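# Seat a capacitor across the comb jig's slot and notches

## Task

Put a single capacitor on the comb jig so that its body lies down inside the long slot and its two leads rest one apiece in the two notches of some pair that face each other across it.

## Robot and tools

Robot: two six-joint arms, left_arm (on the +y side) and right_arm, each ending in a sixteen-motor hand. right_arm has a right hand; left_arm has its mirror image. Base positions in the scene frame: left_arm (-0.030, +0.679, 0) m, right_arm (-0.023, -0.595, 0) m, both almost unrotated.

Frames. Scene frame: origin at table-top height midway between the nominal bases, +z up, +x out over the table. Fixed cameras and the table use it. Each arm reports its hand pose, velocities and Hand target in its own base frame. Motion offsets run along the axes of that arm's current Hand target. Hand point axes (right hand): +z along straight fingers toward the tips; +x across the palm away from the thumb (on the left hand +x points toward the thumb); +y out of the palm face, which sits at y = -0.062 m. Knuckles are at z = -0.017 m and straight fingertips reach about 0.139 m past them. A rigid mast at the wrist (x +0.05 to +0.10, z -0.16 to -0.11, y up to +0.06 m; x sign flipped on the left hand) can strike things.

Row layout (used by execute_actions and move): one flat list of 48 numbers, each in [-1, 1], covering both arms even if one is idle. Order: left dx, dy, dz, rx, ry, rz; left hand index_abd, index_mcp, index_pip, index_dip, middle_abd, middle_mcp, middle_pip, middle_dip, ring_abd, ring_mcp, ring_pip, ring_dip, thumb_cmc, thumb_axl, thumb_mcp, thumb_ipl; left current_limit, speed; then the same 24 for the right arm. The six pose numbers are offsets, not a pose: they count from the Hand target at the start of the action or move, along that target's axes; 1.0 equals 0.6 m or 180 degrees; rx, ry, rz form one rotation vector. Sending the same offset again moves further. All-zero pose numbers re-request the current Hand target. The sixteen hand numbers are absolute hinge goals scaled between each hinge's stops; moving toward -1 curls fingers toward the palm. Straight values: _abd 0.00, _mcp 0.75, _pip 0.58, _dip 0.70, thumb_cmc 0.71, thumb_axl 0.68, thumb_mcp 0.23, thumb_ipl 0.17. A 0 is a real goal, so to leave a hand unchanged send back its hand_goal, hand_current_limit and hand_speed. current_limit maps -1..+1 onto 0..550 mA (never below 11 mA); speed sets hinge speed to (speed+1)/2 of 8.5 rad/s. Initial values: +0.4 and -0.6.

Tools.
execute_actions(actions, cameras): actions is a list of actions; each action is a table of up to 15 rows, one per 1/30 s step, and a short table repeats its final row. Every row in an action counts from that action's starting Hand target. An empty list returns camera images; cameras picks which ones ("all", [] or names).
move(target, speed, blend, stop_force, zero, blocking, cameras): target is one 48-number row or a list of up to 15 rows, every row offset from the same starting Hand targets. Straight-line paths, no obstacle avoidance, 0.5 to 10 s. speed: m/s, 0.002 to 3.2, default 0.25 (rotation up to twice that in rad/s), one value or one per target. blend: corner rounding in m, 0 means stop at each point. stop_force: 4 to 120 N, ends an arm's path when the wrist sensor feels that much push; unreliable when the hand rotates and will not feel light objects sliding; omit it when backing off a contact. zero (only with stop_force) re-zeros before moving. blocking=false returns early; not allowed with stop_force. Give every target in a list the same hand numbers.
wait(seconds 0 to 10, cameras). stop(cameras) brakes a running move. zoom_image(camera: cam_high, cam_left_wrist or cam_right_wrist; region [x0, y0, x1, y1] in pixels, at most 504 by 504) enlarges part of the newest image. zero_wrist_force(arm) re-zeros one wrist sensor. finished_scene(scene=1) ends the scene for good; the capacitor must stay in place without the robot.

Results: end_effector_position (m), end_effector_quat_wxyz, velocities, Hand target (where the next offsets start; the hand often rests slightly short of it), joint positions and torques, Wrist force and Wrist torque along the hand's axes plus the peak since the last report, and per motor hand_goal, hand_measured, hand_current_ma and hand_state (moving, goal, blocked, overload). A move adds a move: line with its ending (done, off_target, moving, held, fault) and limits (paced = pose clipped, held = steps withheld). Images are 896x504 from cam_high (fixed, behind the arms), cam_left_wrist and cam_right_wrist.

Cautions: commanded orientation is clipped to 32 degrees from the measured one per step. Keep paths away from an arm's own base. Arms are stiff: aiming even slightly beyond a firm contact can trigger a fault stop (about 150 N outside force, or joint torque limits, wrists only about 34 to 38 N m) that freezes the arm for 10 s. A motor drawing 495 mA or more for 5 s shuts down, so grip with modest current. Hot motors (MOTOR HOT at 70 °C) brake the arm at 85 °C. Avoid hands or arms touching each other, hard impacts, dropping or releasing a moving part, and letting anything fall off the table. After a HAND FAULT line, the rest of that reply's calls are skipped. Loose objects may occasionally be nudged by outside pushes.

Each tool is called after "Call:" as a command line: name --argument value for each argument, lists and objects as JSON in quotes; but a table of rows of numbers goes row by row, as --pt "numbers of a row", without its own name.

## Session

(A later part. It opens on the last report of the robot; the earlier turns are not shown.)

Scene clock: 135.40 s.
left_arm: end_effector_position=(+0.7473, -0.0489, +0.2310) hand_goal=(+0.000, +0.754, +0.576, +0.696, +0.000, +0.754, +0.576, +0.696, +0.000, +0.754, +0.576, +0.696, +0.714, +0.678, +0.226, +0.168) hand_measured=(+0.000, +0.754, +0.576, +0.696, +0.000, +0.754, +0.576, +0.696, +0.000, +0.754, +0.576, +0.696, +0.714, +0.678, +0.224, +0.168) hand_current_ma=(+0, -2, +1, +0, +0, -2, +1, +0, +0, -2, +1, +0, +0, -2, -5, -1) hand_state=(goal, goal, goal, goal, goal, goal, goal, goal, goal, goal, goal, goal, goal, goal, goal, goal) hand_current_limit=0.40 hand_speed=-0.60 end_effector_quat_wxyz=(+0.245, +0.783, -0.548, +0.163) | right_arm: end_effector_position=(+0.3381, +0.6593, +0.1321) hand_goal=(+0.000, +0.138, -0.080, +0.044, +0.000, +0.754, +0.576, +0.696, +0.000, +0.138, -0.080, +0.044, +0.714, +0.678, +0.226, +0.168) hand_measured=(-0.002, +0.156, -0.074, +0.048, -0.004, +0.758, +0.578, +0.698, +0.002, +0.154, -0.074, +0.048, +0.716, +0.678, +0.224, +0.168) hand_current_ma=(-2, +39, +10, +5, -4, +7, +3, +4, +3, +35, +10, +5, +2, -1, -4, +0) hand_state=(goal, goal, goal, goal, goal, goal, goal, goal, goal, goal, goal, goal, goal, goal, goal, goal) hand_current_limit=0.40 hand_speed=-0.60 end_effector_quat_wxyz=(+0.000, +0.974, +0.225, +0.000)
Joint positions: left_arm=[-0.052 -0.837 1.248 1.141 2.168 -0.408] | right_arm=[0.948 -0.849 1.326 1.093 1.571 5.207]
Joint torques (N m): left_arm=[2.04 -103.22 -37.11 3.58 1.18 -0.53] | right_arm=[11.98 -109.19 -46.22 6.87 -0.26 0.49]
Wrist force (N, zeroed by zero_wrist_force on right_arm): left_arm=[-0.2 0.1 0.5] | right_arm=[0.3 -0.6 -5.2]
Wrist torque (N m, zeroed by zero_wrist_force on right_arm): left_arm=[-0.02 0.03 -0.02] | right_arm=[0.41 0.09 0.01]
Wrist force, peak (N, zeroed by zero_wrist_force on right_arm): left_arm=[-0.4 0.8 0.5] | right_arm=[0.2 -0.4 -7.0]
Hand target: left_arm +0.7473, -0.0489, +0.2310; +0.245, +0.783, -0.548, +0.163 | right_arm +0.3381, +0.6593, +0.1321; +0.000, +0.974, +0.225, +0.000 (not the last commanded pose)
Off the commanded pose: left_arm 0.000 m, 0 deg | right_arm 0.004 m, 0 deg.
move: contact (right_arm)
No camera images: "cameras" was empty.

Call:
move --target '[0,0,0,0,0,0,0,0.754,0.576,0.696,0,0.754,0.576,0.696,0,0.754,0.576,0.696,0.714,0.678,0.226,0.168,0.4,-0.6,0.02,0.001,0,0,0,0,0,0.137,-0.0803,0.0435,0,0.754,0.576,0.696,0,0.137,-0.0803,0.0435,0.714,0.678,0.226,0.168,0.4,-0.6]' --speed 0.03 --cameras '["cam_right_wrist"]'

Call:
zoom_image --camera "cam_right_wrist" --region '[320, 30, 480, 150]'

Scene clock: 136.43 s.
left_arm: end_effector_position=(+0.7473, -0.0489, +0.2310) hand_goal=(+0.000, +0.754, +0.576, +0.696, +0.000, +0.754, +0.576, +0.696, +0.000, +0.754, +0.576, +0.696, +0.714, +0.678, +0.226, +0.168) hand_measured=(+0.000, +0.754, +0.576, +0.696, +0.000, +0.754, +0.576, +0.696, +0.000, +0.754, +0.576, +0.696, +0.714, +0.678, +0.224, +0.168) hand_current_ma=(+0, -2, +1, +0, +0, -2, +1, +0, +0, -2, +1, +0, +0, -2, -5, -1) hand_state=(goal, goal, goal, goal, goal, goal, goal, goal, goal, goal, goal, goal, goal, goal, goal, goal) hand_current_limit=0.40 hand_speed=-0.60 end_effector_quat_wxyz=(+0.245, +0.783, -0.548, +0.163) | right_arm: end_effector_position=(+0.3491, +0.6640, +0.1321) hand_goal=(+0.000, +0.138, -0.080, +0.044, +0.000, +0.754, +0.576, +0.696, +0.000, +0.138, -0.080, +0.044, +0.714, +0.678, +0.226, +0.168) hand_measured=(-0.002, +0.156, -0.074, +0.048, +0.004, +0.756, +0.578, +0.698, +0.002, +0.154, -0.074, +0.048, +0.716, +0.678, +0.224, +0.168) hand_current_ma=(-2, +39, +10, +5, +4, +1, +3, +4, +3, +35, +10, +5, +2, -1, -4, +0) hand_state=(goal, goal, goal, goal, goal, goal, goal, goal, goal, goal, goal, goal, goal, goal, goal, goal) hand_current_limit=0.40 hand_speed=-0.60 end_effector_quat_wxyz=(+0.000, +0.974, +0.225, +0.000)
Joint positions: left_arm=[-0.052 -0.837 1.248 1.141 2.168 -0.408] | right_arm=[0.94 -0.836 1.301 1.104 1.571 5.199]
Joint torques (N m): left_arm=[1.41 -102.66 -37.77 3.4 1.31 -0.5] | right_arm=[-13.58 -78.24 -50.06 8.33 -0.99 -1.92]
Wrist force (N, zeroed by zero_wrist_force on right_arm): left_arm=[0.0 -0.2 0.1] | right_arm=[0.2 0.1 -0.3]
Wrist torque (N m, zeroed by zero_wrist_force on right_arm): left_arm=[-0.03 0.01 0.00] | right_arm=[0.04 -0.01 0.02]
Wrist force, peak (N, zeroed by zero_wrist_force on right_arm): left_arm=[-0.3 0.7 0.4] | right_arm=[0.0 -0.4 -5.5]
Hand target: left_arm +0.7473, -0.0489, +0.2310; +0.245, +0.783, -0.548, +0.163 | right_arm +0.3491, +0.6640, +0.1321; +0.000, +0.974, +0.225, +0.000
Off the commanded pose: left_arm 0.000 m, 0 deg | right_arm 0.000 m, 0 deg.
move: done
camera_calibration:
cam_right_wrist: T_world_to_cam=[[-0.4294, -0.901211, 0.0586062, 0.766079], [-0.598174, 0.33243, 0.729163, -0.154129], [-0.676612, 0.278045, -0.681826, 0.264852], [0, 0, 0, 1]] pos_world=[0.41596, 0.667995, 0.248072]
Images, in order (width x height): cam_right_wrist 896x504.

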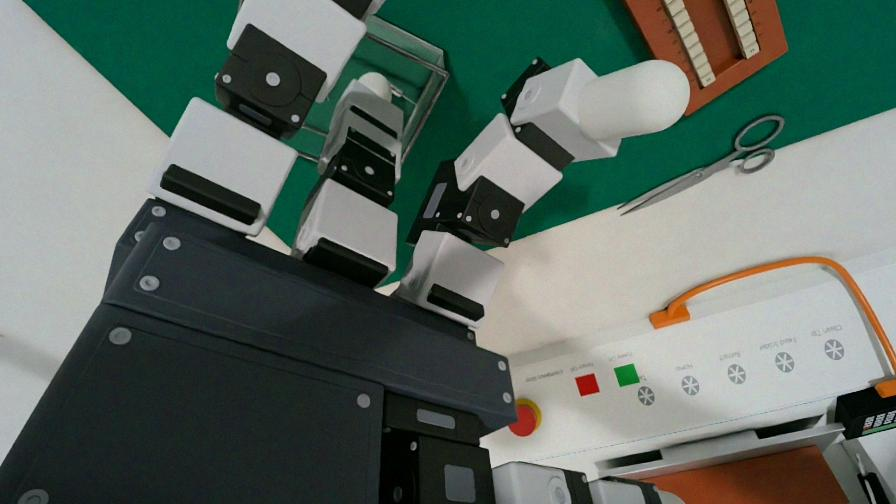

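Scaled by 3.150 from the camera's 896x504 image, which has a finer 1280x720 frame.

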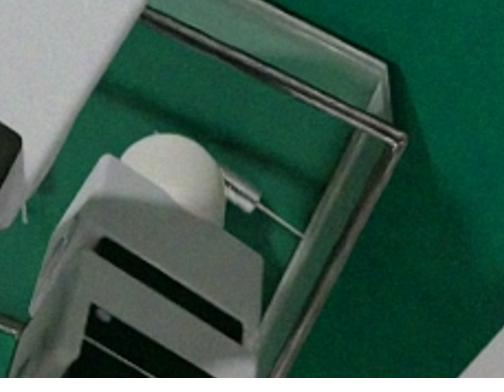

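Call:
move --pt "0 0 0 0 0 0 0 0.754 0.576 0.696 0 0.754 0.576 0.696 0 0.754 0.576 0.696 0.714 0.678 0.226 0.168 0.4 -0.6 0 0 -0.08 0 0 0 0 0.137 -0.0803 0.0435 0 0.754 0.576 0.696 0 0.137 -0.0803 0.0435 0.714 0.678 0.226 0.168 0.4 -0.6" --pt "0 0 0 0 0 0 0 0.754 0.576 0.696 0 0.754 0.576 0.696 0 0.754 0.576 0.696 0.714 0.678 0.226 0.168 0.4 -0.6 0.0483 -0.0653 -0.1465 0 0 -0.0578 0.2167 0.754 0.576 0.696 0 0.137 -0.0803 0.0435 -0.2167 0.754 0.576 0.696 0.714 0.678 0.226 0.168 0.4 -0.6" --blend '[0.01,0]' --cameras '["cam_right_wrist","cam_high"]'

Scene clock: 143.60 s.
left_arm: end_effector_position=(+0.7473, -0.0489, +0.2310) hand_goal=(+0.000, +0.754, +0.576, +0.696, +0.000, +0.754, +0.576, +0.696, +0.000, +0.754, +0.576, +0.696, +0.714, +0.678, +0.226, +0.168) hand_measured=(+0.000, +0.754, +0.576, +0.696, +0.000, +0.754, +0.576, +0.696, +0.000, +0.754, +0.576, +0.696, +0.714, +0.678, +0.224, +0.168) hand_current_ma=(+0, -2, +1, +0, +0, -2, +1, +0, +0, -2, +1, +0, +0, -2, -5, -1) hand_state=(goal, goal, goal, goal, goal, goal, goal, goal, goal, goal, goal, goal, goal, goal, goal, goal) hand_current_limit=0.40 hand_speed=-0.60 end_effector_quat_wxyz=(+0.245, +0.783, -0.548, +0.163) | right_arm: end_effector_position=(+0.3580, +0.7119, +0.2201) hand_goal=(+0.216, +0.754, +0.576, +0.696, +0.000, +0.138, -0.080, +0.044, -0.216, +0.754, +0.576, +0.696, +0.714, +0.678, +0.226, +0.168) hand_measured=(+0.212, +0.750, +0.572, +0.692, +0.004, +0.152, -0.072, +0.048, -0.212, +0.750, +0.574, +0.694, +0.716, +0.678, +0.224, +0.168) hand_current_ma=(-6, -7, -4, -4, +4, +32, +14, +5, +6, -6, -4, -4, +2, -1, -5, +0) hand_state=(goal, goal, goal, goal, goal, goal, goal, goal, goal, goal, goal, goal, goal, goal, goal, goal) hand_current_limit=0.40 hand_speed=-0.60 end_effector_quat_wxyz=(+0.000, +0.950, +0.312, +0.001)
Joint positions: left_arm=[-0.052 -0.837 1.248 1.141 2.168 -0.408] | right_arm=[0.977 -0.831 1.127 1.274 1.571 5.054]
Joint torques (N m): left_arm=[2.93 -101.45 -37.64 3.39 1.33 -0.34] | right_arm=[14.17 -81.04 -53.4 8.04 -1.88 -2.48]
Wrist force (N, zeroed by zero_wrist_force on right_arm): left_arm=[0.3 0.1 0.4] | right_arm=[0.1 -0.2 -0.4]
Wrist torque (N m, zeroed by zero_wrist_force on right_arm): left_arm=[-0.01 -0.03 0.02] | right_arm=[-0.04 0.01 0.02]
Wrist force, peak (N, zeroed by zero_wrist_force on right_arm): left_arm=[-0.1 0.5 0.7] | right_arm=[0.5 -0.2 1.4]
Hand target: left_arm +0.7473, -0.0489, +0.2310; +0.245, +0.783, -0.548, +0.163 | right_arm +0.3580, +0.7119, +0.2200; +0.000, +0.950, +0.312, +0.001
Off the commanded pose: left_arm 0.000 m, 0 deg | right_arm 0.000 m, 0 deg.
move: done
camera_calibration:
cam_right_wrist: T_world_to_cam=[[-0.259596, -0.963934, 0.0586654, 0.791721], [-0.648493, 0.219014, 0.729033, -0.130098], [-0.715588, 0.15121, -0.68196, 0.421832], [0, 0, 0, 1]] pos_world=[0.423018, 0.727875, 0.336072]
Images, in order (width x height): cam_high 896x504, cam_right_wrist 896x504.

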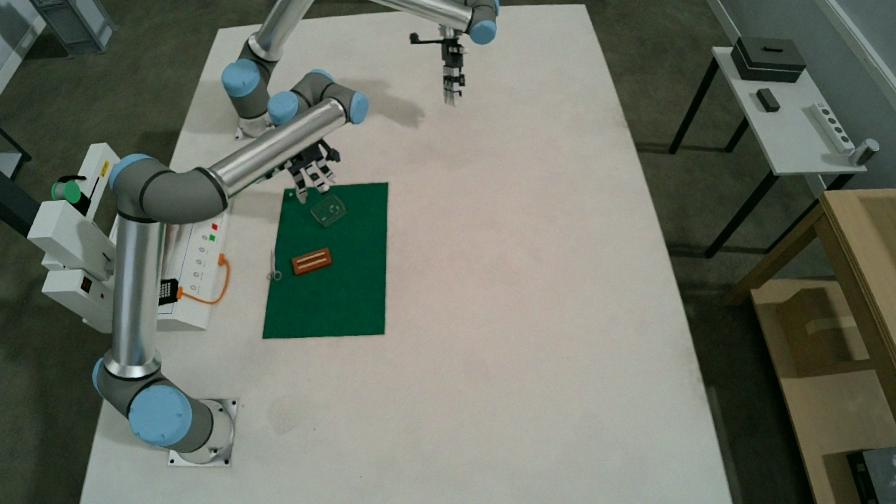

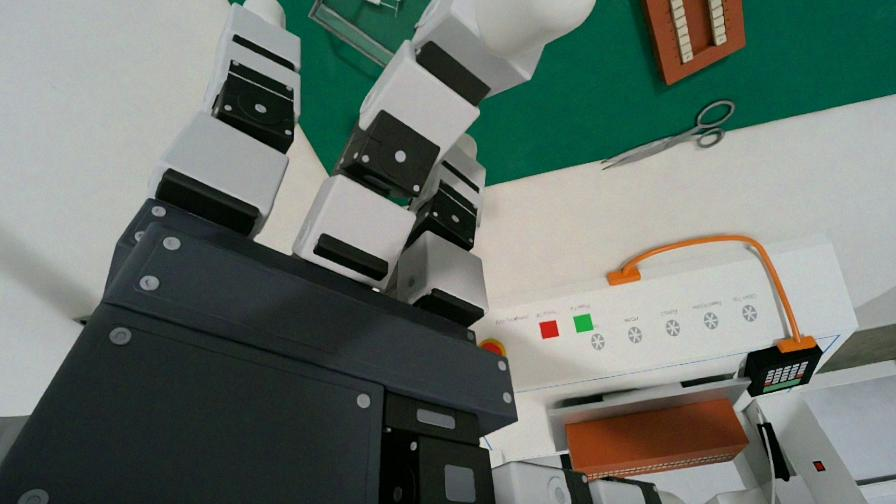

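Call:
move --target '[0,0,0,0,0,0,0,0.754,0.576,0.696,0,0.754,0.576,0.696,0,0.754,0.576,0.696,0.714,0.678,0.226,0.168,0.4,-0.6,0,0,0.05,0,0,0,0.2167,0.754,0.576,0.696,0,0.99,0.99,0.99,-0.2167,0.754,0.576,0.696,0.714,0.678,0.226,0.168,0.4,-0.6]' --cameras '["cam_right_wrist"]'

Scene clock: 144.90 s.
left_arm: end_effector_position=(+0.7473, -0.0489, +0.2310) hand_goal=(+0.000, +0.754, +0.576, +0.696, +0.000, +0.754, +0.576, +0.696, +0.000, +0.754, +0.576, +0.696, +0.714, +0.678, +0.226, +0.168) hand_measured=(+0.000, +0.754, +0.576, +0.696, +0.000, +0.754, +0.576, +0.696, +0.000, +0.754, +0.576, +0.696, +0.714, +0.678, +0.224, +0.168) hand_current_ma=(+0, -2, +1, +0, +0, -2, +1, +0, +0, -2, +1, +0, +0, -2, -5, -1) hand_state=(goal, goal, goal, goal, goal, goal, goal, goal, goal, goal, goal, goal, goal, goal, goal, goal) hand_current_limit=0.40 hand_speed=-0.60 end_effector_quat_wxyz=(+0.245, +0.783, -0.548, +0.163) | right_arm: end_effector_position=(+0.3580, +0.7119, +0.1901) hand_goal=(+0.216, +0.754, +0.576, +0.696, +0.000, +0.990, +0.990, +0.990, -0.216, +0.754, +0.576, +0.696, +0.714, +0.678, +0.226, +0.168) hand_measured=(+0.212, +0.750, +0.572, +0.692, +0.004, +0.978, +0.982, +0.986, -0.212, +0.750, +0.574, +0.694, +0.716, +0.678, +0.224, +0.168) hand_current_ma=(-6, -7, -4, -4, +4, -22, -13, -5, +6, -6, -4, -4, +2, -1, -5, +0) hand_state=(goal, goal, goal, goal, goal, goal, goal, goal, goal, goal, goal, goal, goal, goal, goal, goal) hand_current_limit=0.40 hand_speed=-0.60 end_effector_quat_wxyz=(+0.000, +0.950, +0.312, +0.001)
Joint positions: left_arm=[-0.052 -0.837 1.248 1.141 2.168 -0.408] | right_arm=[0.977 -0.814 1.152 1.232 1.571 5.054]
Joint torques (N m): left_arm=[1.5 -102 -36.83 3.05 1.7 -0.57] | right_arm=[10.76 -81.53 -22.84 1.21 -1.88 -2.35]
Wrist force (N, zeroed by zero_wrist_force on right_arm): left_arm=[-0.1 0.3 0.1] | right_arm=[0.0 0.1 0.1]
Wrist torque (N m, zeroed by zero_wrist_force on right_arm): left_arm=[0.04 0.02 -0.02] | right_arm=[-0.11 0.01 0.02]
Wrist force, peak (N, zeroed by zero_wrist_force on right_arm): left_arm=[0.5 0.4 0.3] | right_arm=[0.4 0.2 -1.0]
Hand target: left_arm +0.7473, -0.0489, +0.2310; +0.245, +0.783, -0.548, +0.163 | right_arm +0.3580, +0.7119, +0.1900; +0.000, +0.950, +0.312, +0.001
Off the commanded pose: left_arm 0.000 m, 0 deg | right_arm 0.000 m, 0 deg.
move: done
camera_calibration:
cam_right_wrist: T_world_to_cam=[[-0.259596, -0.963934, 0.0586654, 0.793481], [-0.648493, 0.219014, 0.729033, -0.108227], [-0.715588, 0.15121, -0.68196, 0.401374], [0, 0, 0, 1]] pos_world=[0.423018, 0.727875, 0.306072]
Images, in order (width x height): cam_right_wrist 896x504.

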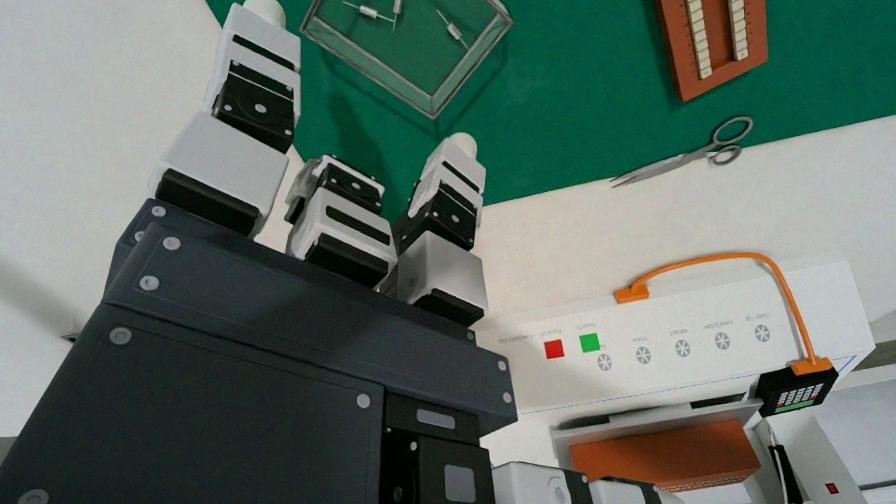

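Call:
zoom_image --camera "cam_right_wrist" --region '[240, 0, 530, 170]'

Scaled by 1.738 from the camera's 896x504 image, which has a finer 1280x720 frame.

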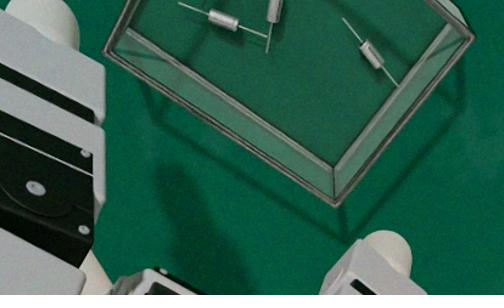

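Call:
move --target '[0,0,0,0,0,0,0,0.754,0.576,0.696,0,0.754,0.576,0.696,0,0.754,0.576,0.696,0.714,0.678,0.226,0.168,0.4,-0.6,-0.0018,0.0005,0.0975,0,0,0,0.2167,0.754,0.576,0.696,0,0.99,0.99,0.99,-0.2167,0.754,0.576,0.696,0.714,0.678,0.226,0.168,0.4,-0.6]' --speed 0.05 --stop_force 6 --cameras '["cam_right_wrist"]'

Call:
zoom_image --camera "cam_right_wrist" --region '[240, 0, 540, 180]'

Scene clock: 147.57 s.
left_arm: end_effector_position=(+0.7473, -0.0489, +0.2310) hand_goal=(+0.000, +0.754, +0.576, +0.696, +0.000, +0.754, +0.576, +0.696, +0.000, +0.754, +0.576, +0.696, +0.714, +0.678, +0.226, +0.168) hand_measured=(+0.000, +0.754, +0.576, +0.696, +0.000, +0.754, +0.576, +0.696, +0.000, +0.754, +0.576, +0.696, +0.714, +0.678, +0.224, +0.168) hand_current_ma=(+0, -2, +1, +0, +0, -2, +1, +0, +0, -2, +1, +0, +0, -2, -5, -1) hand_state=(goal, goal, goal, goal, goal, goal, goal, goal, goal, goal, goal, goal, goal, goal, goal, goal) hand_current_limit=0.40 hand_speed=-0.60 end_effector_quat_wxyz=(+0.245, +0.783, -0.548, +0.163) | right_arm: end_effector_position=(+0.3573, +0.7111, +0.1315) hand_goal=(+0.216, +0.754, +0.576, +0.696, +0.000, +0.990, +0.990, +0.990, -0.216, +0.754, +0.576, +0.696, +0.714, +0.678, +0.226, +0.168) hand_measured=(+0.228, +0.750, +0.572, +0.692, +0.004, +0.978, +0.982, +0.986, -0.214, +0.750, +0.574, +0.694, +0.716, +0.678, +0.224, +0.168) hand_current_ma=(+19, -7, -4, -4, +4, -22, -12, -5, +1, -6, -4, -4, +2, -1, -5, +0) hand_state=(goal, goal, goal, goal, goal, goal, goal, goal, goal, goal, goal, goal, goal, goal, goal, goal) hand_current_limit=0.40 hand_speed=-0.60 end_effector_quat_wxyz=(+0.000, +0.950, +0.312, +0.001)
Joint positions: left_arm=[-0.052 -0.837 1.248 1.141 2.168 -0.408] | right_arm=[0.977 -0.778 1.196 1.151 1.571 5.054]
Joint torques (N m): left_arm=[2.1 -103.98 -36.79 3.44 1.39 -0.58] | right_arm=[12.6 -82.47 -22.21 0.63 -0.76 0.77]
Wrist force (N, zeroed by zero_wrist_force on right_arm): left_arm=[-0.1 0.5 0.5] | right_arm=[-0.5 0.1 -1.1]
Wrist torque (N m, zeroed by zero_wrist_force on right_arm): left_arm=[0.03 0.03 -0.02] | right_arm=[-0.01 -0.11 -0.02]
Wrist force, peak (N, zeroed by zero_wrist_force on right_arm): left_arm=[-0.3 0.4 0.6] | right_arm=[-0.7 0.2 -1.6]
Hand target: left_arm +0.7473, -0.0489, +0.2310; +0.245, +0.783, -0.548, +0.163 | right_arm +0.3573, +0.7111, +0.1315; +0.000, +0.950, +0.312, +0.001
Off the commanded pose: left_arm 0.000 m, 0 deg | right_arm 0.000 m, 0 deg.
move: done
camera_calibration:
cam_right_wrist: T_world_to_cam=[[-0.259596, -0.963934, 0.0586654, 0.795986], [-0.648493, 0.219014, 0.729033, -0.0657925], [-0.715588, 0.15121, -0.68196, 0.361171], [0, 0, 0, 1]] pos_world=[0.422418, 0.727075, 0.247572]
Images, in order (width x height): cam_right_wrist 896x504.

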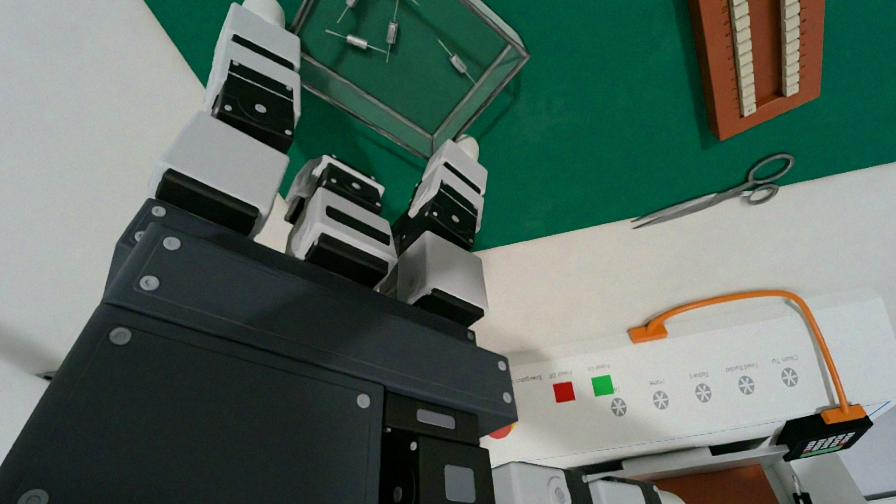

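Scaled by 1.680 from the camera's 896x504 image, which has a finer 1280x720 frame.

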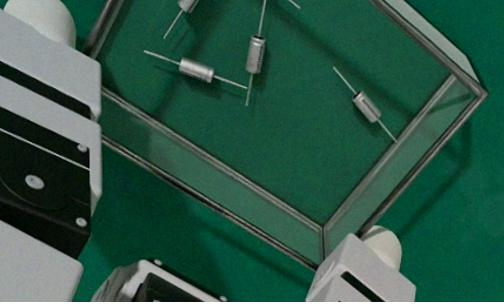

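Call:
move --target '[0,0,0,0,0,0,0,0.754,0.576,0.696,0,0.754,0.576,0.696,0,0.754,0.576,0.696,0.714,0.678,0.226,0.168,0.4,-0.6,-0.004,0,-0.0217,0,0,0,0.2167,0.754,0.576,0.696,0,0.99,0.99,0.99,-0.2167,0.754,0.576,0.696,0.714,0.678,0.226,0.168,0.4,-0.6]' --speed 0.05 --cameras '["cam_right_wrist"]'

Call:
zoom_image --camera "cam_right_wrist" --region '[240, 0, 540, 180]'

Scene clock: 149.23 s.
left_arm: end_effector_position=(+0.7473, -0.0489, +0.2310) hand_goal=(+0.000, +0.754, +0.576, +0.696, +0.000, +0.754, +0.576, +0.696, +0.000, +0.754, +0.576, +0.696, +0.714, +0.678, +0.226, +0.168) hand_measured=(+0.000, +0.754, +0.576, +0.696, +0.000, +0.754, +0.576, +0.696, +0.000, +0.754, +0.576, +0.696, +0.714, +0.678, +0.224, +0.168) hand_current_ma=(+0, -2, +1, +0, +0, -2, +1, +0, +0, -2, +1, +0, +0, -2, -5, -1) hand_state=(goal, goal, goal, goal, goal, goal, goal, goal, goal, goal, goal, goal, goal, goal, goal, goal) hand_current_limit=0.40 hand_speed=-0.60 end_effector_quat_wxyz=(+0.245, +0.783, -0.548, +0.163) | right_arm: end_effector_position=(+0.3554, +0.7097, +0.1444) hand_goal=(+0.216, +0.754, +0.576, +0.696, +0.000, +0.990, +0.990, +0.990, -0.216, +0.754, +0.576, +0.696, +0.714, +0.678, +0.226, +0.168) hand_measured=(+0.218, +0.750, +0.572, +0.692, +0.004, +0.978, +0.982, +0.986, -0.216, +0.750, +0.574, +0.694, +0.716, +0.678, +0.224, +0.168) hand_current_ma=(+2, -7, -4, -4, +4, -22, -12, -5, +0, -6, -4, -4, +2, -1, -5, +0) hand_state=(goal, goal, goal, goal, goal, goal, goal, goal, goal, goal, goal, goal, goal, goal, goal, goal) hand_current_limit=0.40 hand_speed=-0.60 end_effector_quat_wxyz=(+0.000, +0.950, +0.312, +0.001)
Joint positions: left_arm=[-0.052 -0.837 1.248 1.141 2.168 -0.408] | right_arm=[0.978 -0.79 1.194 1.165 1.571 5.055]
Joint torques (N m): left_arm=[2.78 -103.02 -37.29 3.02 1.6 -0.39] | right_arm=[14.81 -117.3 -52.05 7.82 -0.12 0.66]
Wrist force (N, zeroed by zero_wrist_force on right_arm): left_arm=[0.0 0.1 0.6] | right_arm=[0.3 0.3 -0.4]
Wrist torque (N m, zeroed by zero_wrist_force on right_arm): left_arm=[-0.02 0.01 0.00] | right_arm=[-0.04 -0.01 0.04]
Wrist force, peak (N, zeroed by zero_wrist_force on right_arm): left_arm=[0.0 0.5 0.4] | right_arm=[-0.7 0.1 -1.4]
Hand target: left_arm +0.7473, -0.0489, +0.2310; +0.245, +0.783, -0.548, +0.163 | right_arm +0.3554, +0.7096, +0.1446; +0.000, +0.950, +0.312, +0.001
Off the commanded pose: left_arm 0.000 m, 0 deg | right_arm 0.000 m, 0 deg.
move: done
camera_calibration:
cam_right_wrist: T_world_to_cam=[[-0.259596, -0.963934, 0.0586654, 0.793296], [-0.648493, 0.219014, 0.729033, -0.0760278], [-0.715588, 0.15121, -0.68196, 0.368767], [0, 0, 0, 1]] pos_world=[0.420518, 0.725575, 0.260372]
Images, in order (width x height): cam_right_wrist 896x504.

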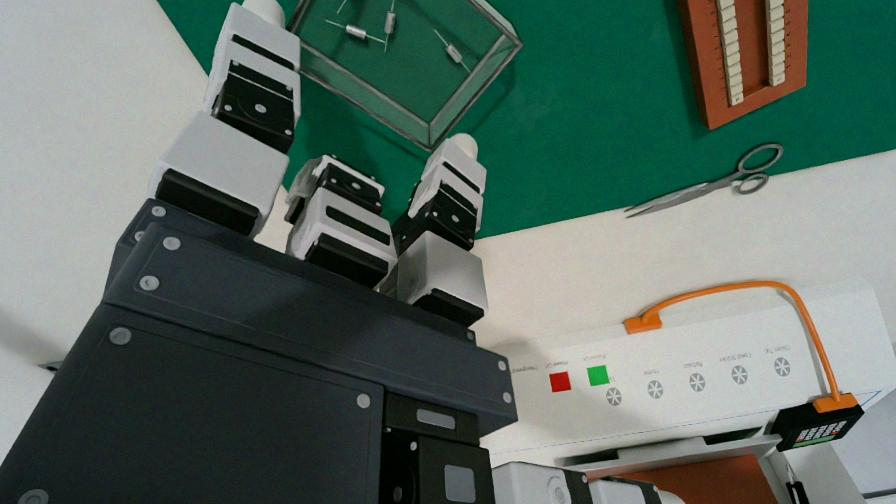

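Scaled by 1.680 from the camera's 896x504 image, which has a finer 1280x720 frame.

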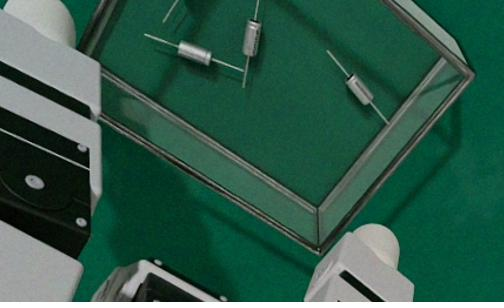

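Call:
move --pt "0 0 0 0 0 0 0 0.754 0.576 0.696 0 0.754 0.576 0.696 0 0.754 0.576 0.696 0.714 0.678 0.226 0.168 0.4 -0.6 0.0058 0.0067 0 0 0 0 0.2167 0.754 0.576 0.696 0 0.99 0.99 0.99 -0.2167 0.754 0.576 0.696 0.714 0.678 0.226 0.168 0.4 -0.9" --pt "0 0 0 0 0 0 0 0.754 0.576 0.696 0 0.754 0.576 0.696 0 0.754 0.576 0.696 0.714 0.678 0.226 0.168 0.4 -0.6 0.0058 0.0067 0 0 0 0 0 0.754 0.576 0.696 0 0.99 0.99 0.99 0 0.754 0.576 0.696 0.714 0.678 0.226 0.168 0.4 -0.9" --speed 0.05 --cameras '["cam_right_wrist"]'

Call:
zoom_image --camera "cam_right_wrist" --region '[240, 0, 540, 180]'

Scene clock: 150.63 s.
left_arm: end_effector_position=(+0.7473, -0.0489, +0.2310) hand_goal=(+0.000, +0.754, +0.576, +0.696, +0.000, +0.754, +0.576, +0.696, +0.000, +0.754, +0.576, +0.696, +0.714, +0.678, +0.226, +0.168) hand_measured=(+0.000, +0.754, +0.576, +0.696, +0.000, +0.754, +0.576, +0.696, +0.000, +0.754, +0.576, +0.696, +0.714, +0.678, +0.224, +0.168) hand_current_ma=(+0, -2, +1, +0, +0, -2, +1, +0, +0, -2, +1, +0, +0, -2, -5, -1) hand_state=(goal, goal, goal, goal, goal, goal, goal, goal, goal, goal, goal, goal, goal, goal, goal, goal) hand_current_limit=0.40 hand_speed=-0.60 end_effector_quat_wxyz=(+0.245, +0.783, -0.548, +0.163) | right_arm: end_effector_position=(+0.3606, +0.7085, +0.1446) hand_goal=(+0.000, +0.754, +0.576, +0.696, +0.000, +0.990, +0.990, +0.990, +0.000, +0.754, +0.576, +0.696, +0.714, +0.678, +0.226, +0.168) hand_measured=(+0.198, +0.750, +0.574, +0.694, +0.004, +0.978, +0.982, +0.986, -0.162, +0.750, +0.574, +0.694, +0.716, +0.678, +0.224, +0.168) hand_current_ma=(+385, -6, -3, -3, +4, -22, -12, -5, -384, -6, -3, -3, +2, -1, -5, +0) hand_state=(blocked, goal, goal, goal, goal, goal, goal, goal, moving, goal, goal, goal, goal, goal, goal, goal) hand_current_limit=0.40 hand_speed=-0.90 end_effector_quat_wxyz=(+0.000, +0.950, +0.312, +0.001)
Joint positions: left_arm=[-0.052 -0.837 1.248 1.141 2.168 -0.408] | right_arm=[0.972 -0.789 1.192 1.167 1.571 5.049]
Joint torques (N m): left_arm=[2.84 -102.24 -37.1 3.28 1.17 -0.51] | right_arm=[-14.45 -80.94 -51.46 6.75 0.38 -2.96]
Wrist force (N, zeroed by zero_wrist_force on right_arm): left_arm=[-0.2 0.3 0.5] | right_arm=[0.1 0.2 -0.6]
Wrist torque (N m, zeroed by zero_wrist_force on right_arm): left_arm=[0.00 0.04 -0.02] | right_arm=[-0.02 0.03 0.03]
Wrist force, peak (N, zeroed by zero_wrist_force on right_arm): left_arm=[-0.4 0.2 0.8] | right_arm=[-0.8 -0.1 -0.6]
Hand target: left_arm +0.7473, -0.0489, +0.2310; +0.245, +0.783, -0.548, +0.163 | right_arm +0.3606, +0.7085, +0.1446; +0.000, +0.950, +0.312, +0.001
Off the commanded pose: left_arm 0.000 m, 0 deg | right_arm 0.000 m, 0 deg.
move: done
camera_calibration:
cam_right_wrist: T_world_to_cam=[[-0.259596, -0.963934, 0.0586654, 0.793548], [-0.648493, 0.219014, 0.729033, -0.0726253], [-0.715588, 0.15121, -0.68196, 0.372719], [0, 0, 0, 1]] pos_world=[0.425618, 0.724475, 0.260572]
Images, in order (width x height): cam_right_wrist 896x504.

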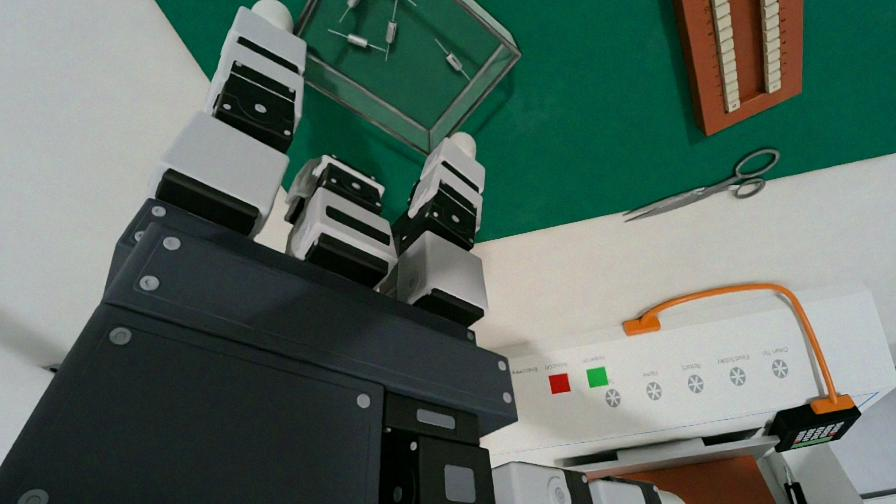

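Scaled by 1.680 from the camera's 896x504 image, which has a finer 1280x720 frame.

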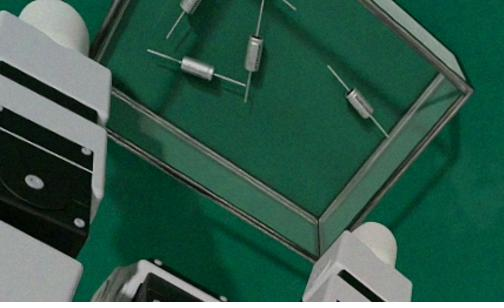

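Call:
move --pt "0 0 0 0 0 0 0 0.754 0.576 0.696 0 0.754 0.576 0.696 0 0.754 0.576 0.696 0.714 0.678 0.226 0.168 0.4 -0.6 0 0.0105 -0.0195 0 0 0 0 0.754 0.576 0.696 0 0.99 0.99 0.99 0 0.754 0.576 0.696 0.714 0.678 0.226 0.168 0.4 -0.9" --pt "0 0 0 0 0 0 0 0.754 0.576 0.696 0 0.754 0.576 0.696 0 0.754 0.576 0.696 0.714 0.678 0.226 0.168 0.4 -0.6 0 0.0242 -0.0368 0 0 0 0 0.754 0.576 0.696 0 0.99 0.99 0.99 0 0.754 0.576 0.696 0.714 0.678 0.226 0.168 0.4 -0.9" --speed 0.02 --blend '[0.003,0]' --cameras '["cam_right_wrist"]'

Call:
zoom_image --camera "cam_right_wrist" --region '[240, 0, 540, 180]'

Scene clock: 152.57 s.
left_arm: end_effector_position=(+0.7473, -0.0489, +0.2310) hand_goal=(+0.000, +0.754, +0.576, +0.696, +0.000, +0.754, +0.576, +0.696, +0.000, +0.754, +0.576, +0.696, +0.714, +0.678, +0.226, +0.168) hand_measured=(+0.000, +0.754, +0.576, +0.696, +0.000, +0.754, +0.576, +0.696, +0.000, +0.754, +0.576, +0.696, +0.714, +0.678, +0.224, +0.168) hand_current_ma=(+0, -2, +1, +0, +0, -2, +1, +0, +0, -2, +1, +0, +0, -2, -5, -1) hand_state=(goal, goal, goal, goal, goal, goal, goal, goal, goal, goal, goal, goal, goal, goal, goal, goal) hand_current_limit=0.40 hand_speed=-0.60 end_effector_quat_wxyz=(+0.245, +0.783, -0.548, +0.163) | right_arm: end_effector_position=(+0.3691, +0.6968, +0.1665) hand_goal=(+0.000, +0.754, +0.576, +0.696, +0.000, +0.990, +0.990, +0.990, +0.000, +0.754, +0.576, +0.696, +0.714, +0.678, +0.226, +0.168) hand_measured=(+0.198, +0.750, +0.574, +0.694, +0.004, +0.978, +0.982, +0.986, -0.160, +0.750, +0.574, +0.694, +0.716, +0.678, +0.224, +0.168) hand_current_ma=(+385, -5, -2, -3, +4, -22, -12, -5, -385, -5, -3, -3, +2, -1, -5, +0) hand_state=(blocked, goal, goal, goal, goal, goal, goal, goal, blocked, goal, goal, goal, goal, goal, goal, goal) hand_current_limit=0.40 hand_speed=-0.90 end_effector_quat_wxyz=(+0.000, +0.950, +0.312, +0.001)
Joint positions: left_arm=[-0.052 -0.837 1.248 1.141 2.168 -0.408] | right_arm=[0.956 -0.816 1.199 1.186 1.571 5.033]
Joint torques (N m): left_arm=[1.8 -101.76 -36.48 3.17 1.39 -0.52] | right_arm=[-14.72 -117.98 -23.02 8.06 -1.34 -2.66]
Wrist force (N, zeroed by zero_wrist_force on right_arm): left_arm=[0.0 -0.2 0.2] | right_arm=[0.1 0.3 0.6]
Wrist torque (N m, zeroed by zero_wrist_force on right_arm): left_arm=[-0.03 0.01 0.01] | right_arm=[-0.15 -0.02 0.02]
Wrist force, peak (N, zeroed by zero_wrist_force on right_arm): left_arm=[0.0 0.7 0.7] | right_arm=[0.2 0.4 1.5]
Hand target: left_arm +0.7473, -0.0489, +0.2310; +0.245, +0.783, -0.548, +0.163 | right_arm +0.3692, +0.6968, +0.1666; +0.000, +0.950, +0.312, +0.001
Off the commanded pose: left_arm 0.000 m, 0 deg | right_arm 0.000 m, 0 deg.
move: done
camera_calibration:
cam_right_wrist: T_world_to_cam=[[-0.2596, -0.963933, 0.0586612, 0.78322], [-0.648545, 0.219025, 0.728984, -0.0804227], [-0.715539, 0.1512, -0.682013, 0.395578], [0, 0, 0, 1]] pos_world=[0.434218, 0.712775, 0.282472]
Images, in order (width x height): cam_right_wrist 896x504.

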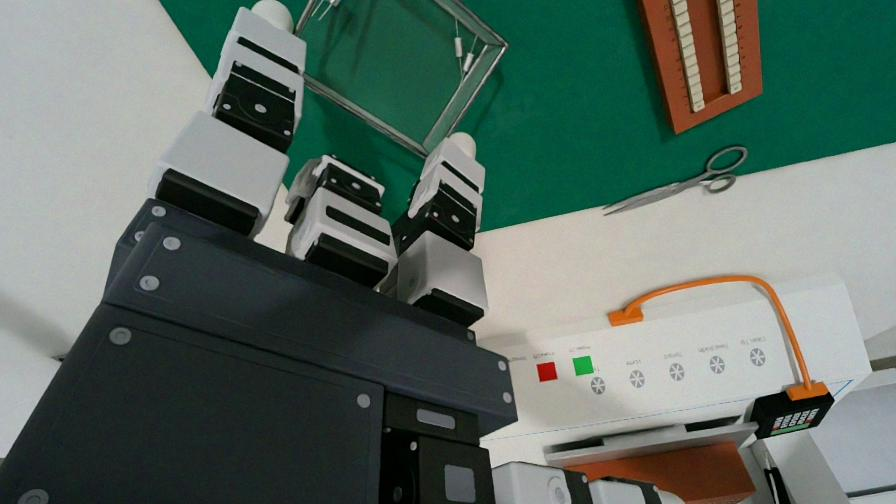

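Scaled by 1.680 from the camera's 896x504 image, which has a finer 1280x720 frame.

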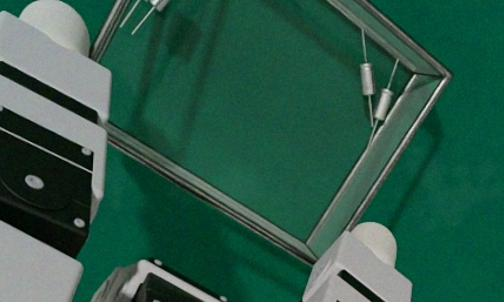

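Call:
move --pt "0 0 0 0 0 0 0 0.754 0.576 0.696 0 0.754 0.576 0.696 0 0.754 0.576 0.696 0.714 0.678 0.226 0.168 0.4 -0.6 0 0.0165 -0.0148 0 0 0 0 0.754 0.576 0.696 0 0.99 0.99 0.99 0 0.754 0.576 0.696 0.714 0.678 0.226 0.168 0.4 -0.9" --pt "0 0 0 0 0 0 0 0.754 0.576 0.696 0 0.754 0.576 0.696 0 0.754 0.576 0.696 0.714 0.678 0.226 0.168 0.4 -0.6 0 0.0353 -0.0265 0 0 0 0 0.754 0.576 0.696 0 0.99 0.99 0.99 0 0.754 0.576 0.696 0.714 0.678 0.226 0.168 0.4 -0.9" --pt "0 0 0 0 0 0 0 0.754 0.576 0.696 0 0.754 0.576 0.696 0 0.754 0.576 0.696 0.714 0.678 0.226 0.168 0.4 -0.6 0 0.0558 -0.0347 0 0 0 0 0.754 0.576 0.696 0 0.99 0.99 0.99 0 0.754 0.576 0.696 0.714 0.678 0.226 0.168 0.4 -0.9" --pt "0 0 0 0 0 0 0 0.754 0.576 0.696 0 0.754 0.576 0.696 0 0.754 0.576 0.696 0.714 0.678 0.226 0.168 0.4 -0.6 0 0.0775 -0.0393 0 0 0 0 0.754 0.576 0.696 0 0.99 0.99 0.99 0 0.754 0.576 0.696 0.714 0.678 0.226 0.168 0.4 -0.9" --speed 0.02 --blend '[0.003,0.003,0.003,0]' --cameras '["cam_right_wrist"]'

Call:
zoom_image --camera "cam_right_wrist" --region '[240, 0, 540, 180]'

Scene clock: 155.77 s.
left_arm: end_effector_position=(+0.7473, -0.0489, +0.2310) hand_goal=(+0.000, +0.754, +0.576, +0.696, +0.000, +0.754, +0.576, +0.696, +0.000, +0.754, +0.576, +0.696, +0.714, +0.678, +0.226, +0.168) hand_measured=(+0.000, +0.754, +0.576, +0.696, +0.000, +0.754, +0.576, +0.696, +0.000, +0.754, +0.576, +0.696, +0.714, +0.678, +0.224, +0.168) hand_current_ma=(+0, -2, +1, +0, +0, -2, +1, +0, +0, -2, +1, +0, +0, -2, -5, -1) hand_state=(goal, goal, goal, goal, goal, goal, goal, goal, goal, goal, goal, goal, goal, goal, goal, goal) hand_current_limit=0.40 hand_speed=-0.60 end_effector_quat_wxyz=(+0.245, +0.783, -0.548, +0.163) | right_arm: end_effector_position=(+0.3966, +0.6594, +0.1902) hand_goal=(+0.000, +0.754, +0.576, +0.696, +0.000, +0.990, +0.990, +0.990, +0.000, +0.754, +0.576, +0.696, +0.714, +0.678, +0.226, +0.168) hand_measured=(+0.004, +0.754, +0.576, +0.694, +0.004, +0.978, +0.982, +0.986, -0.002, +0.756, +0.578, +0.696, +0.716, +0.678, +0.224, +0.168) hand_current_ma=(+3, +0, -1, -2, +4, -22, -12, -5, -3, +1, +2, +0, +2, -1, -5, +0) hand_state=(goal, goal, goal, goal, goal, goal, goal, goal, goal, goal, goal, goal, goal, goal, goal, goal) hand_current_limit=0.40 hand_speed=-0.90 end_effector_quat_wxyz=(+0.000, +0.950, +0.312, +0.001)
Joint positions: left_arm=[-0.052 -0.837 1.248 1.141 2.168 -0.408] | right_arm=[0.901 -0.868 1.247 1.191 1.571 4.979]
Joint torques (N m): left_arm=[0.26 -102.31 -36.8 3.06 1.29 -0.42] | right_arm=[-13.76 -113.57 -21.7 1.37 -2.07 -2.88]
Wrist force (N, zeroed by zero_wrist_force on right_arm): left_arm=[0.0 0.2 0.3] | right_arm=[0.3 0.1 -0.4]
Wrist torque (N m, zeroed by zero_wrist_force on right_arm): left_arm=[0.01 0.01 -0.01] | right_arm=[-0.06 0.00 0.02]
Wrist force, peak (N, zeroed by zero_wrist_force on right_arm): left_arm=[-0.8 0.2 0.4] | right_arm=[1.7 -0.4 -0.6]
Hand target: left_arm +0.7473, -0.0489, +0.2310; +0.245, +0.783, -0.548, +0.163 | right_arm +0.3967, +0.6593, +0.1902; +0.000, +0.950, +0.312, +0.001
Off the commanded pose: left_arm 0.000 m, 0 deg | right_arm 0.000 m, 0 deg.
move: done
camera_calibration:
cam_right_wrist: T_world_to_cam=[[-0.259596, -0.963934, 0.0586654, 0.752915], [-0.648493, 0.219014, 0.729033, -0.071705], [-0.715588, 0.15121, -0.68196, 0.437074], [0, 0, 0, 1]] pos_world=[0.461718, 0.675375, 0.306172]
Images, in order (width x height): cam_right_wrist 896x504.

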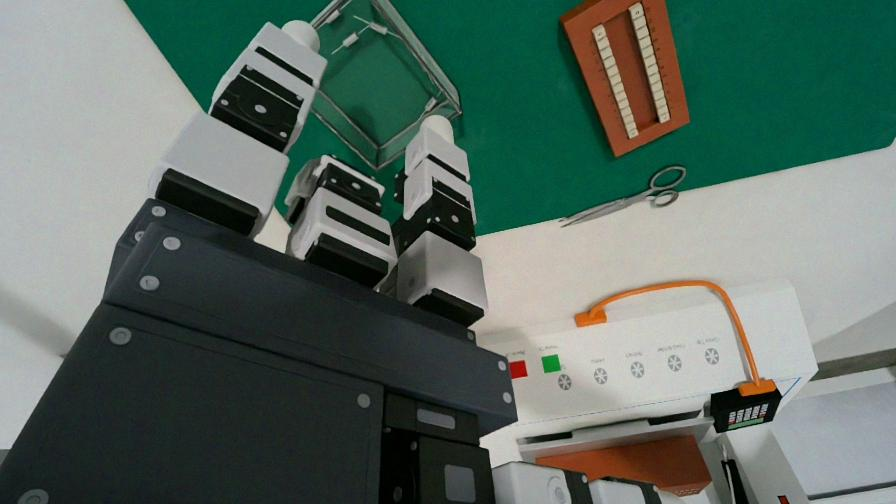

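Scaled by 1.680 from the camera's 896x504 image, which has a finer 1280x720 frame.

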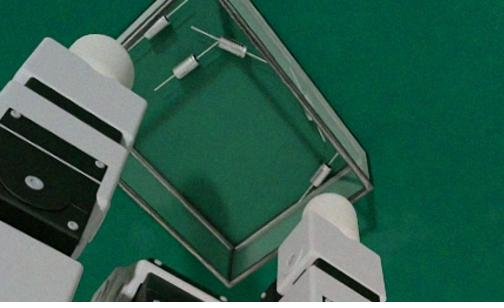

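Call:
move --target '[0,0,0,0,0,0,0,0.754,0.576,0.696,0,0.754,0.576,0.696,0,0.754,0.576,0.696,0.714,0.678,0.226,0.168,0.4,-0.6,0.0153,-0.061,-0.05,0,0,0,0.2167,0.754,0.576,0.696,0,0.99,0.99,0.99,-0.2167,0.754,0.576,0.696,0.714,0.678,0.226,0.168,0.4,-0.6]' --cameras '["cam_right_wrist"]'

Call:
zoom_image --camera "cam_right_wrist" --region '[270, 0, 530, 150]'

Scene clock: 157.07 s.
left_arm: end_effector_position=(+0.7473, -0.0489, +0.2310) hand_goal=(+0.000, +0.754, +0.576, +0.696, +0.000, +0.754, +0.576, +0.696, +0.000, +0.754, +0.576, +0.696, +0.714, +0.678, +0.226, +0.168) hand_measured=(+0.000, +0.754, +0.576, +0.696, +0.000, +0.754, +0.576, +0.696, +0.000, +0.754, +0.576, +0.696, +0.714, +0.678, +0.224, +0.168) hand_current_ma=(+0, -2, +1, +0, +0, -2, +1, +0, +0, -2, +1, +0, +0, -2, -5, -1) hand_state=(goal, goal, goal, goal, goal, goal, goal, goal, goal, goal, goal, goal, goal, goal, goal, goal) hand_current_limit=0.40 hand_speed=-0.60 end_effector_quat_wxyz=(+0.245, +0.783, -0.548, +0.163) | right_arm: end_effector_position=(+0.3824, +0.6941, +0.2202) hand_goal=(+0.216, +0.754, +0.576, +0.696, +0.000, +0.990, +0.990, +0.990, -0.216, +0.754, +0.576, +0.696, +0.714, +0.678, +0.226, +0.168) hand_measured=(+0.212, +0.754, +0.576, +0.694, +0.004, +0.978, +0.982, +0.986, -0.212, +0.754, +0.578, +0.696, +0.716, +0.678, +0.224, +0.168) hand_current_ma=(-6, +0, -1, -2, +4, -22, -12, -5, +6, +1, +2, +0, +2, -1, -5, +0) hand_state=(goal, goal, goal, goal, goal, goal, goal, goal, goal, goal, goal, goal, goal, goal, goal, goal) hand_current_limit=0.40 hand_speed=-0.60 end_effector_quat_wxyz=(+0.000, +0.950, +0.312, +0.001)
Joint positions: left_arm=[-0.052 -0.837 1.248 1.141 2.168 -0.408] | right_arm=[0.941 -0.843 1.147 1.265 1.571 5.018]
Joint torques (N m): left_arm=[2.7 -101.89 -36.69 3.26 1.51 -0.63] | right_arm=[14.54 -81.76 -53.37 7.79 1.39 1.55]
Wrist force (N, zeroed by zero_wrist_force on right_arm): left_arm=[0.2 0.2 0.8] | right_arm=[0.1 0.0 -0.3]
Wrist torque (N m, zeroed by zero_wrist_force on right_arm): left_arm=[-0.03 -0.01 0.01] | right_arm=[-0.08 0.03 -0.27]
Wrist force, peak (N, zeroed by zero_wrist_force on right_arm): left_arm=[0.2 0.2 0.8] | right_arm=[0.6 -0.5 -0.8]
Hand target: left_arm +0.7473, -0.0489, +0.2310; +0.245, +0.783, -0.548, +0.163 | right_arm +0.3824, +0.6942, +0.2202; +0.000, +0.950, +0.312, +0.001
Off the commanded pose: left_arm 0.000 m, 0 deg | right_arm 0.000 m, 0 deg.
move: done
camera_calibration:
cam_right_wrist: T_world_to_cam=[[-0.259596, -0.963934, 0.0586654, 0.780917], [-0.648493, 0.219014, 0.729033, -0.110384], [-0.715588, 0.15121, -0.68196, 0.442124], [0, 0, 0, 1]] pos_world=[0.447518, 0.710075, 0.336172]
Images, in order (width x height): cam_right_wrist 896x504.

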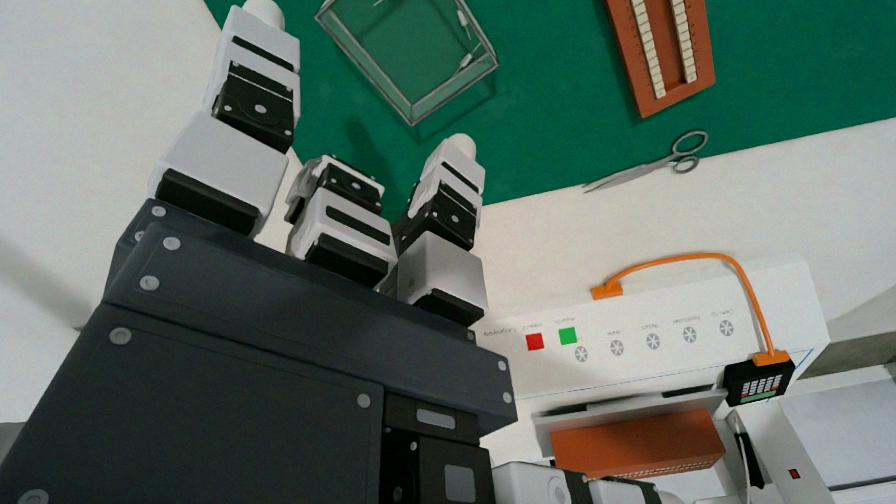

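Scaled by 1.938 from the camera's 896x504 image, which has a finer 1280x720 frame.

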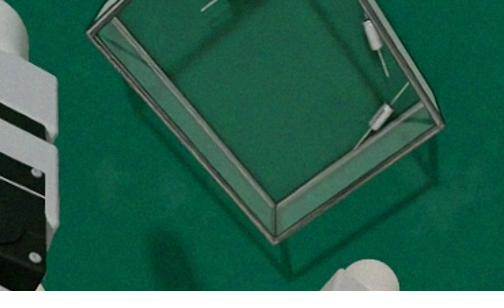

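Call:
wait --seconds 0 --cameras '["cam_right_wrist","cam_high"]'

Scene clock: 157.80 s.
left_arm: end_effector_position=(+0.7473, -0.0489, +0.2310) hand_goal=(+0.000, +0.754, +0.576, +0.696, +0.000, +0.754, +0.576, +0.696, +0.000, +0.754, +0.576, +0.696, +0.714, +0.678, +0.226, +0.168) hand_measured=(+0.000, +0.754, +0.576, +0.696, +0.000, +0.754, +0.576, +0.696, +0.000, +0.754, +0.576, +0.696, +0.714, +0.678, +0.224, +0.168) hand_current_ma=(+0, -2, +1, +0, +0, -2, +1, +0, +0, -2, +1, +0, +0, -2, -5, -1) hand_state=(goal, goal, goal, goal, goal, goal, goal, goal, goal, goal, goal, goal, goal, goal, goal, goal) hand_current_limit=0.40 hand_speed=-0.60 end_effector_quat_wxyz=(+0.245, +0.783, -0.548, +0.163) | right_arm: end_effector_position=(+0.3824, +0.6942, +0.2202) hand_goal=(+0.216, +0.754, +0.576, +0.696, +0.000, +0.990, +0.990, +0.990, -0.216, +0.754, +0.576, +0.696, +0.714, +0.678, +0.226, +0.168) hand_measured=(+0.212, +0.754, +0.576, +0.694, +0.004, +0.978, +0.982, +0.986, -0.212, +0.754, +0.578, +0.696, +0.716, +0.678, +0.224, +0.168) hand_current_ma=(-6, +0, -1, -2, +4, -22, -12, -5, +6, +1, +2, +0, +2, -1, -5, +0) hand_state=(goal, goal, goal, goal, goal, goal, goal, goal, goal, goal, goal, goal, goal, goal, goal, goal) hand_current_limit=0.40 hand_speed=-0.60 end_effector_quat_wxyz=(+0.000, +0.950, +0.312, +0.001)
Joint positions: left_arm=[-0.052 -0.837 1.248 1.141 2.168 -0.408] | right_arm=[0.941 -0.843 1.147 1.266 1.571 5.018]
Joint torques (N m): left_arm=[1.33 -102.07 -36.21 3.3 1.49 -0.48] | right_arm=[13.96 -79.64 -53.82 8.07 1.38 1.77]
Wrist force (N, zeroed by zero_wrist_force on right_arm): left_arm=[-0.3 0.2 0.3] | right_arm=[0.2 0.3 -0.4]
Wrist torque (N m, zeroed by zero_wrist_force on right_arm): left_arm=[0.01 0.04 -0.03] | right_arm=[-0.03 0.01 -0.25]
Wrist force, peak (N, zeroed by zero_wrist_force on right_arm): left_arm=[-0.3 0.3 0.6] | right_arm=[0.5 0.2 -0.5]
Hand target: left_arm +0.7473, -0.0489, +0.2310; +0.245, +0.783, -0.548, +0.163 | right_arm +0.3824, +0.6942, +0.2202; +0.000, +0.950, +0.312, +0.001
Off the commanded pose: left_arm 0.000 m, 0 deg | right_arm 0.000 m, 0 deg.
camera_calibration:
cam_right_wrist: T_world_to_cam=[[-0.259596, -0.963934, 0.0586654, 0.781014], [-0.648493, 0.219014, 0.729033, -0.110406], [-0.715588, 0.15121, -0.68196, 0.442109], [0, 0, 0, 1]] pos_world=[0.447518, 0.710175, 0.336172]
Images, in order (width x height): cam_high 896x504, cam_right_wrist 896x504.

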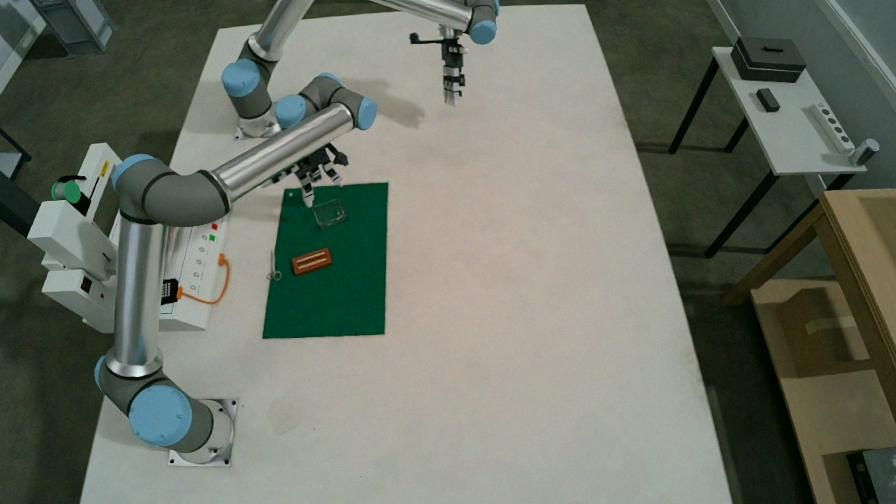

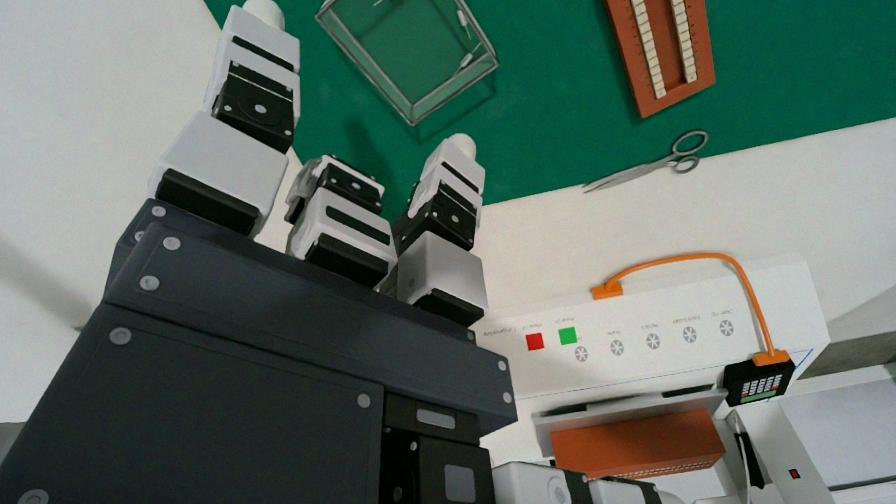

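Call:
zoom_image --camera "cam_right_wrist" --region '[290, 0, 520, 140]'

Call:
zoom_image --camera "cam_high" --region '[280, 180, 380, 280]'

Scaled by 2.191 from the camera's 896x504 image, which has a finer 1280x720 frame.

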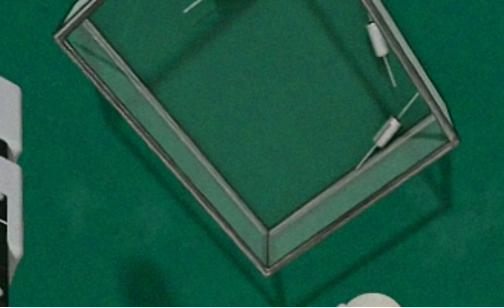

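Scaled by 5.040 from the camera's 896x504 image, which has a finer 1280x720 frame.

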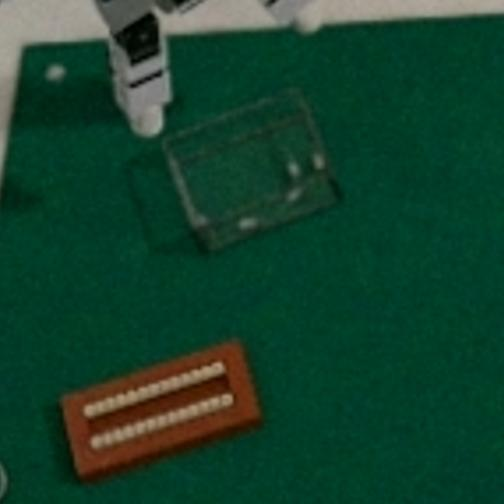

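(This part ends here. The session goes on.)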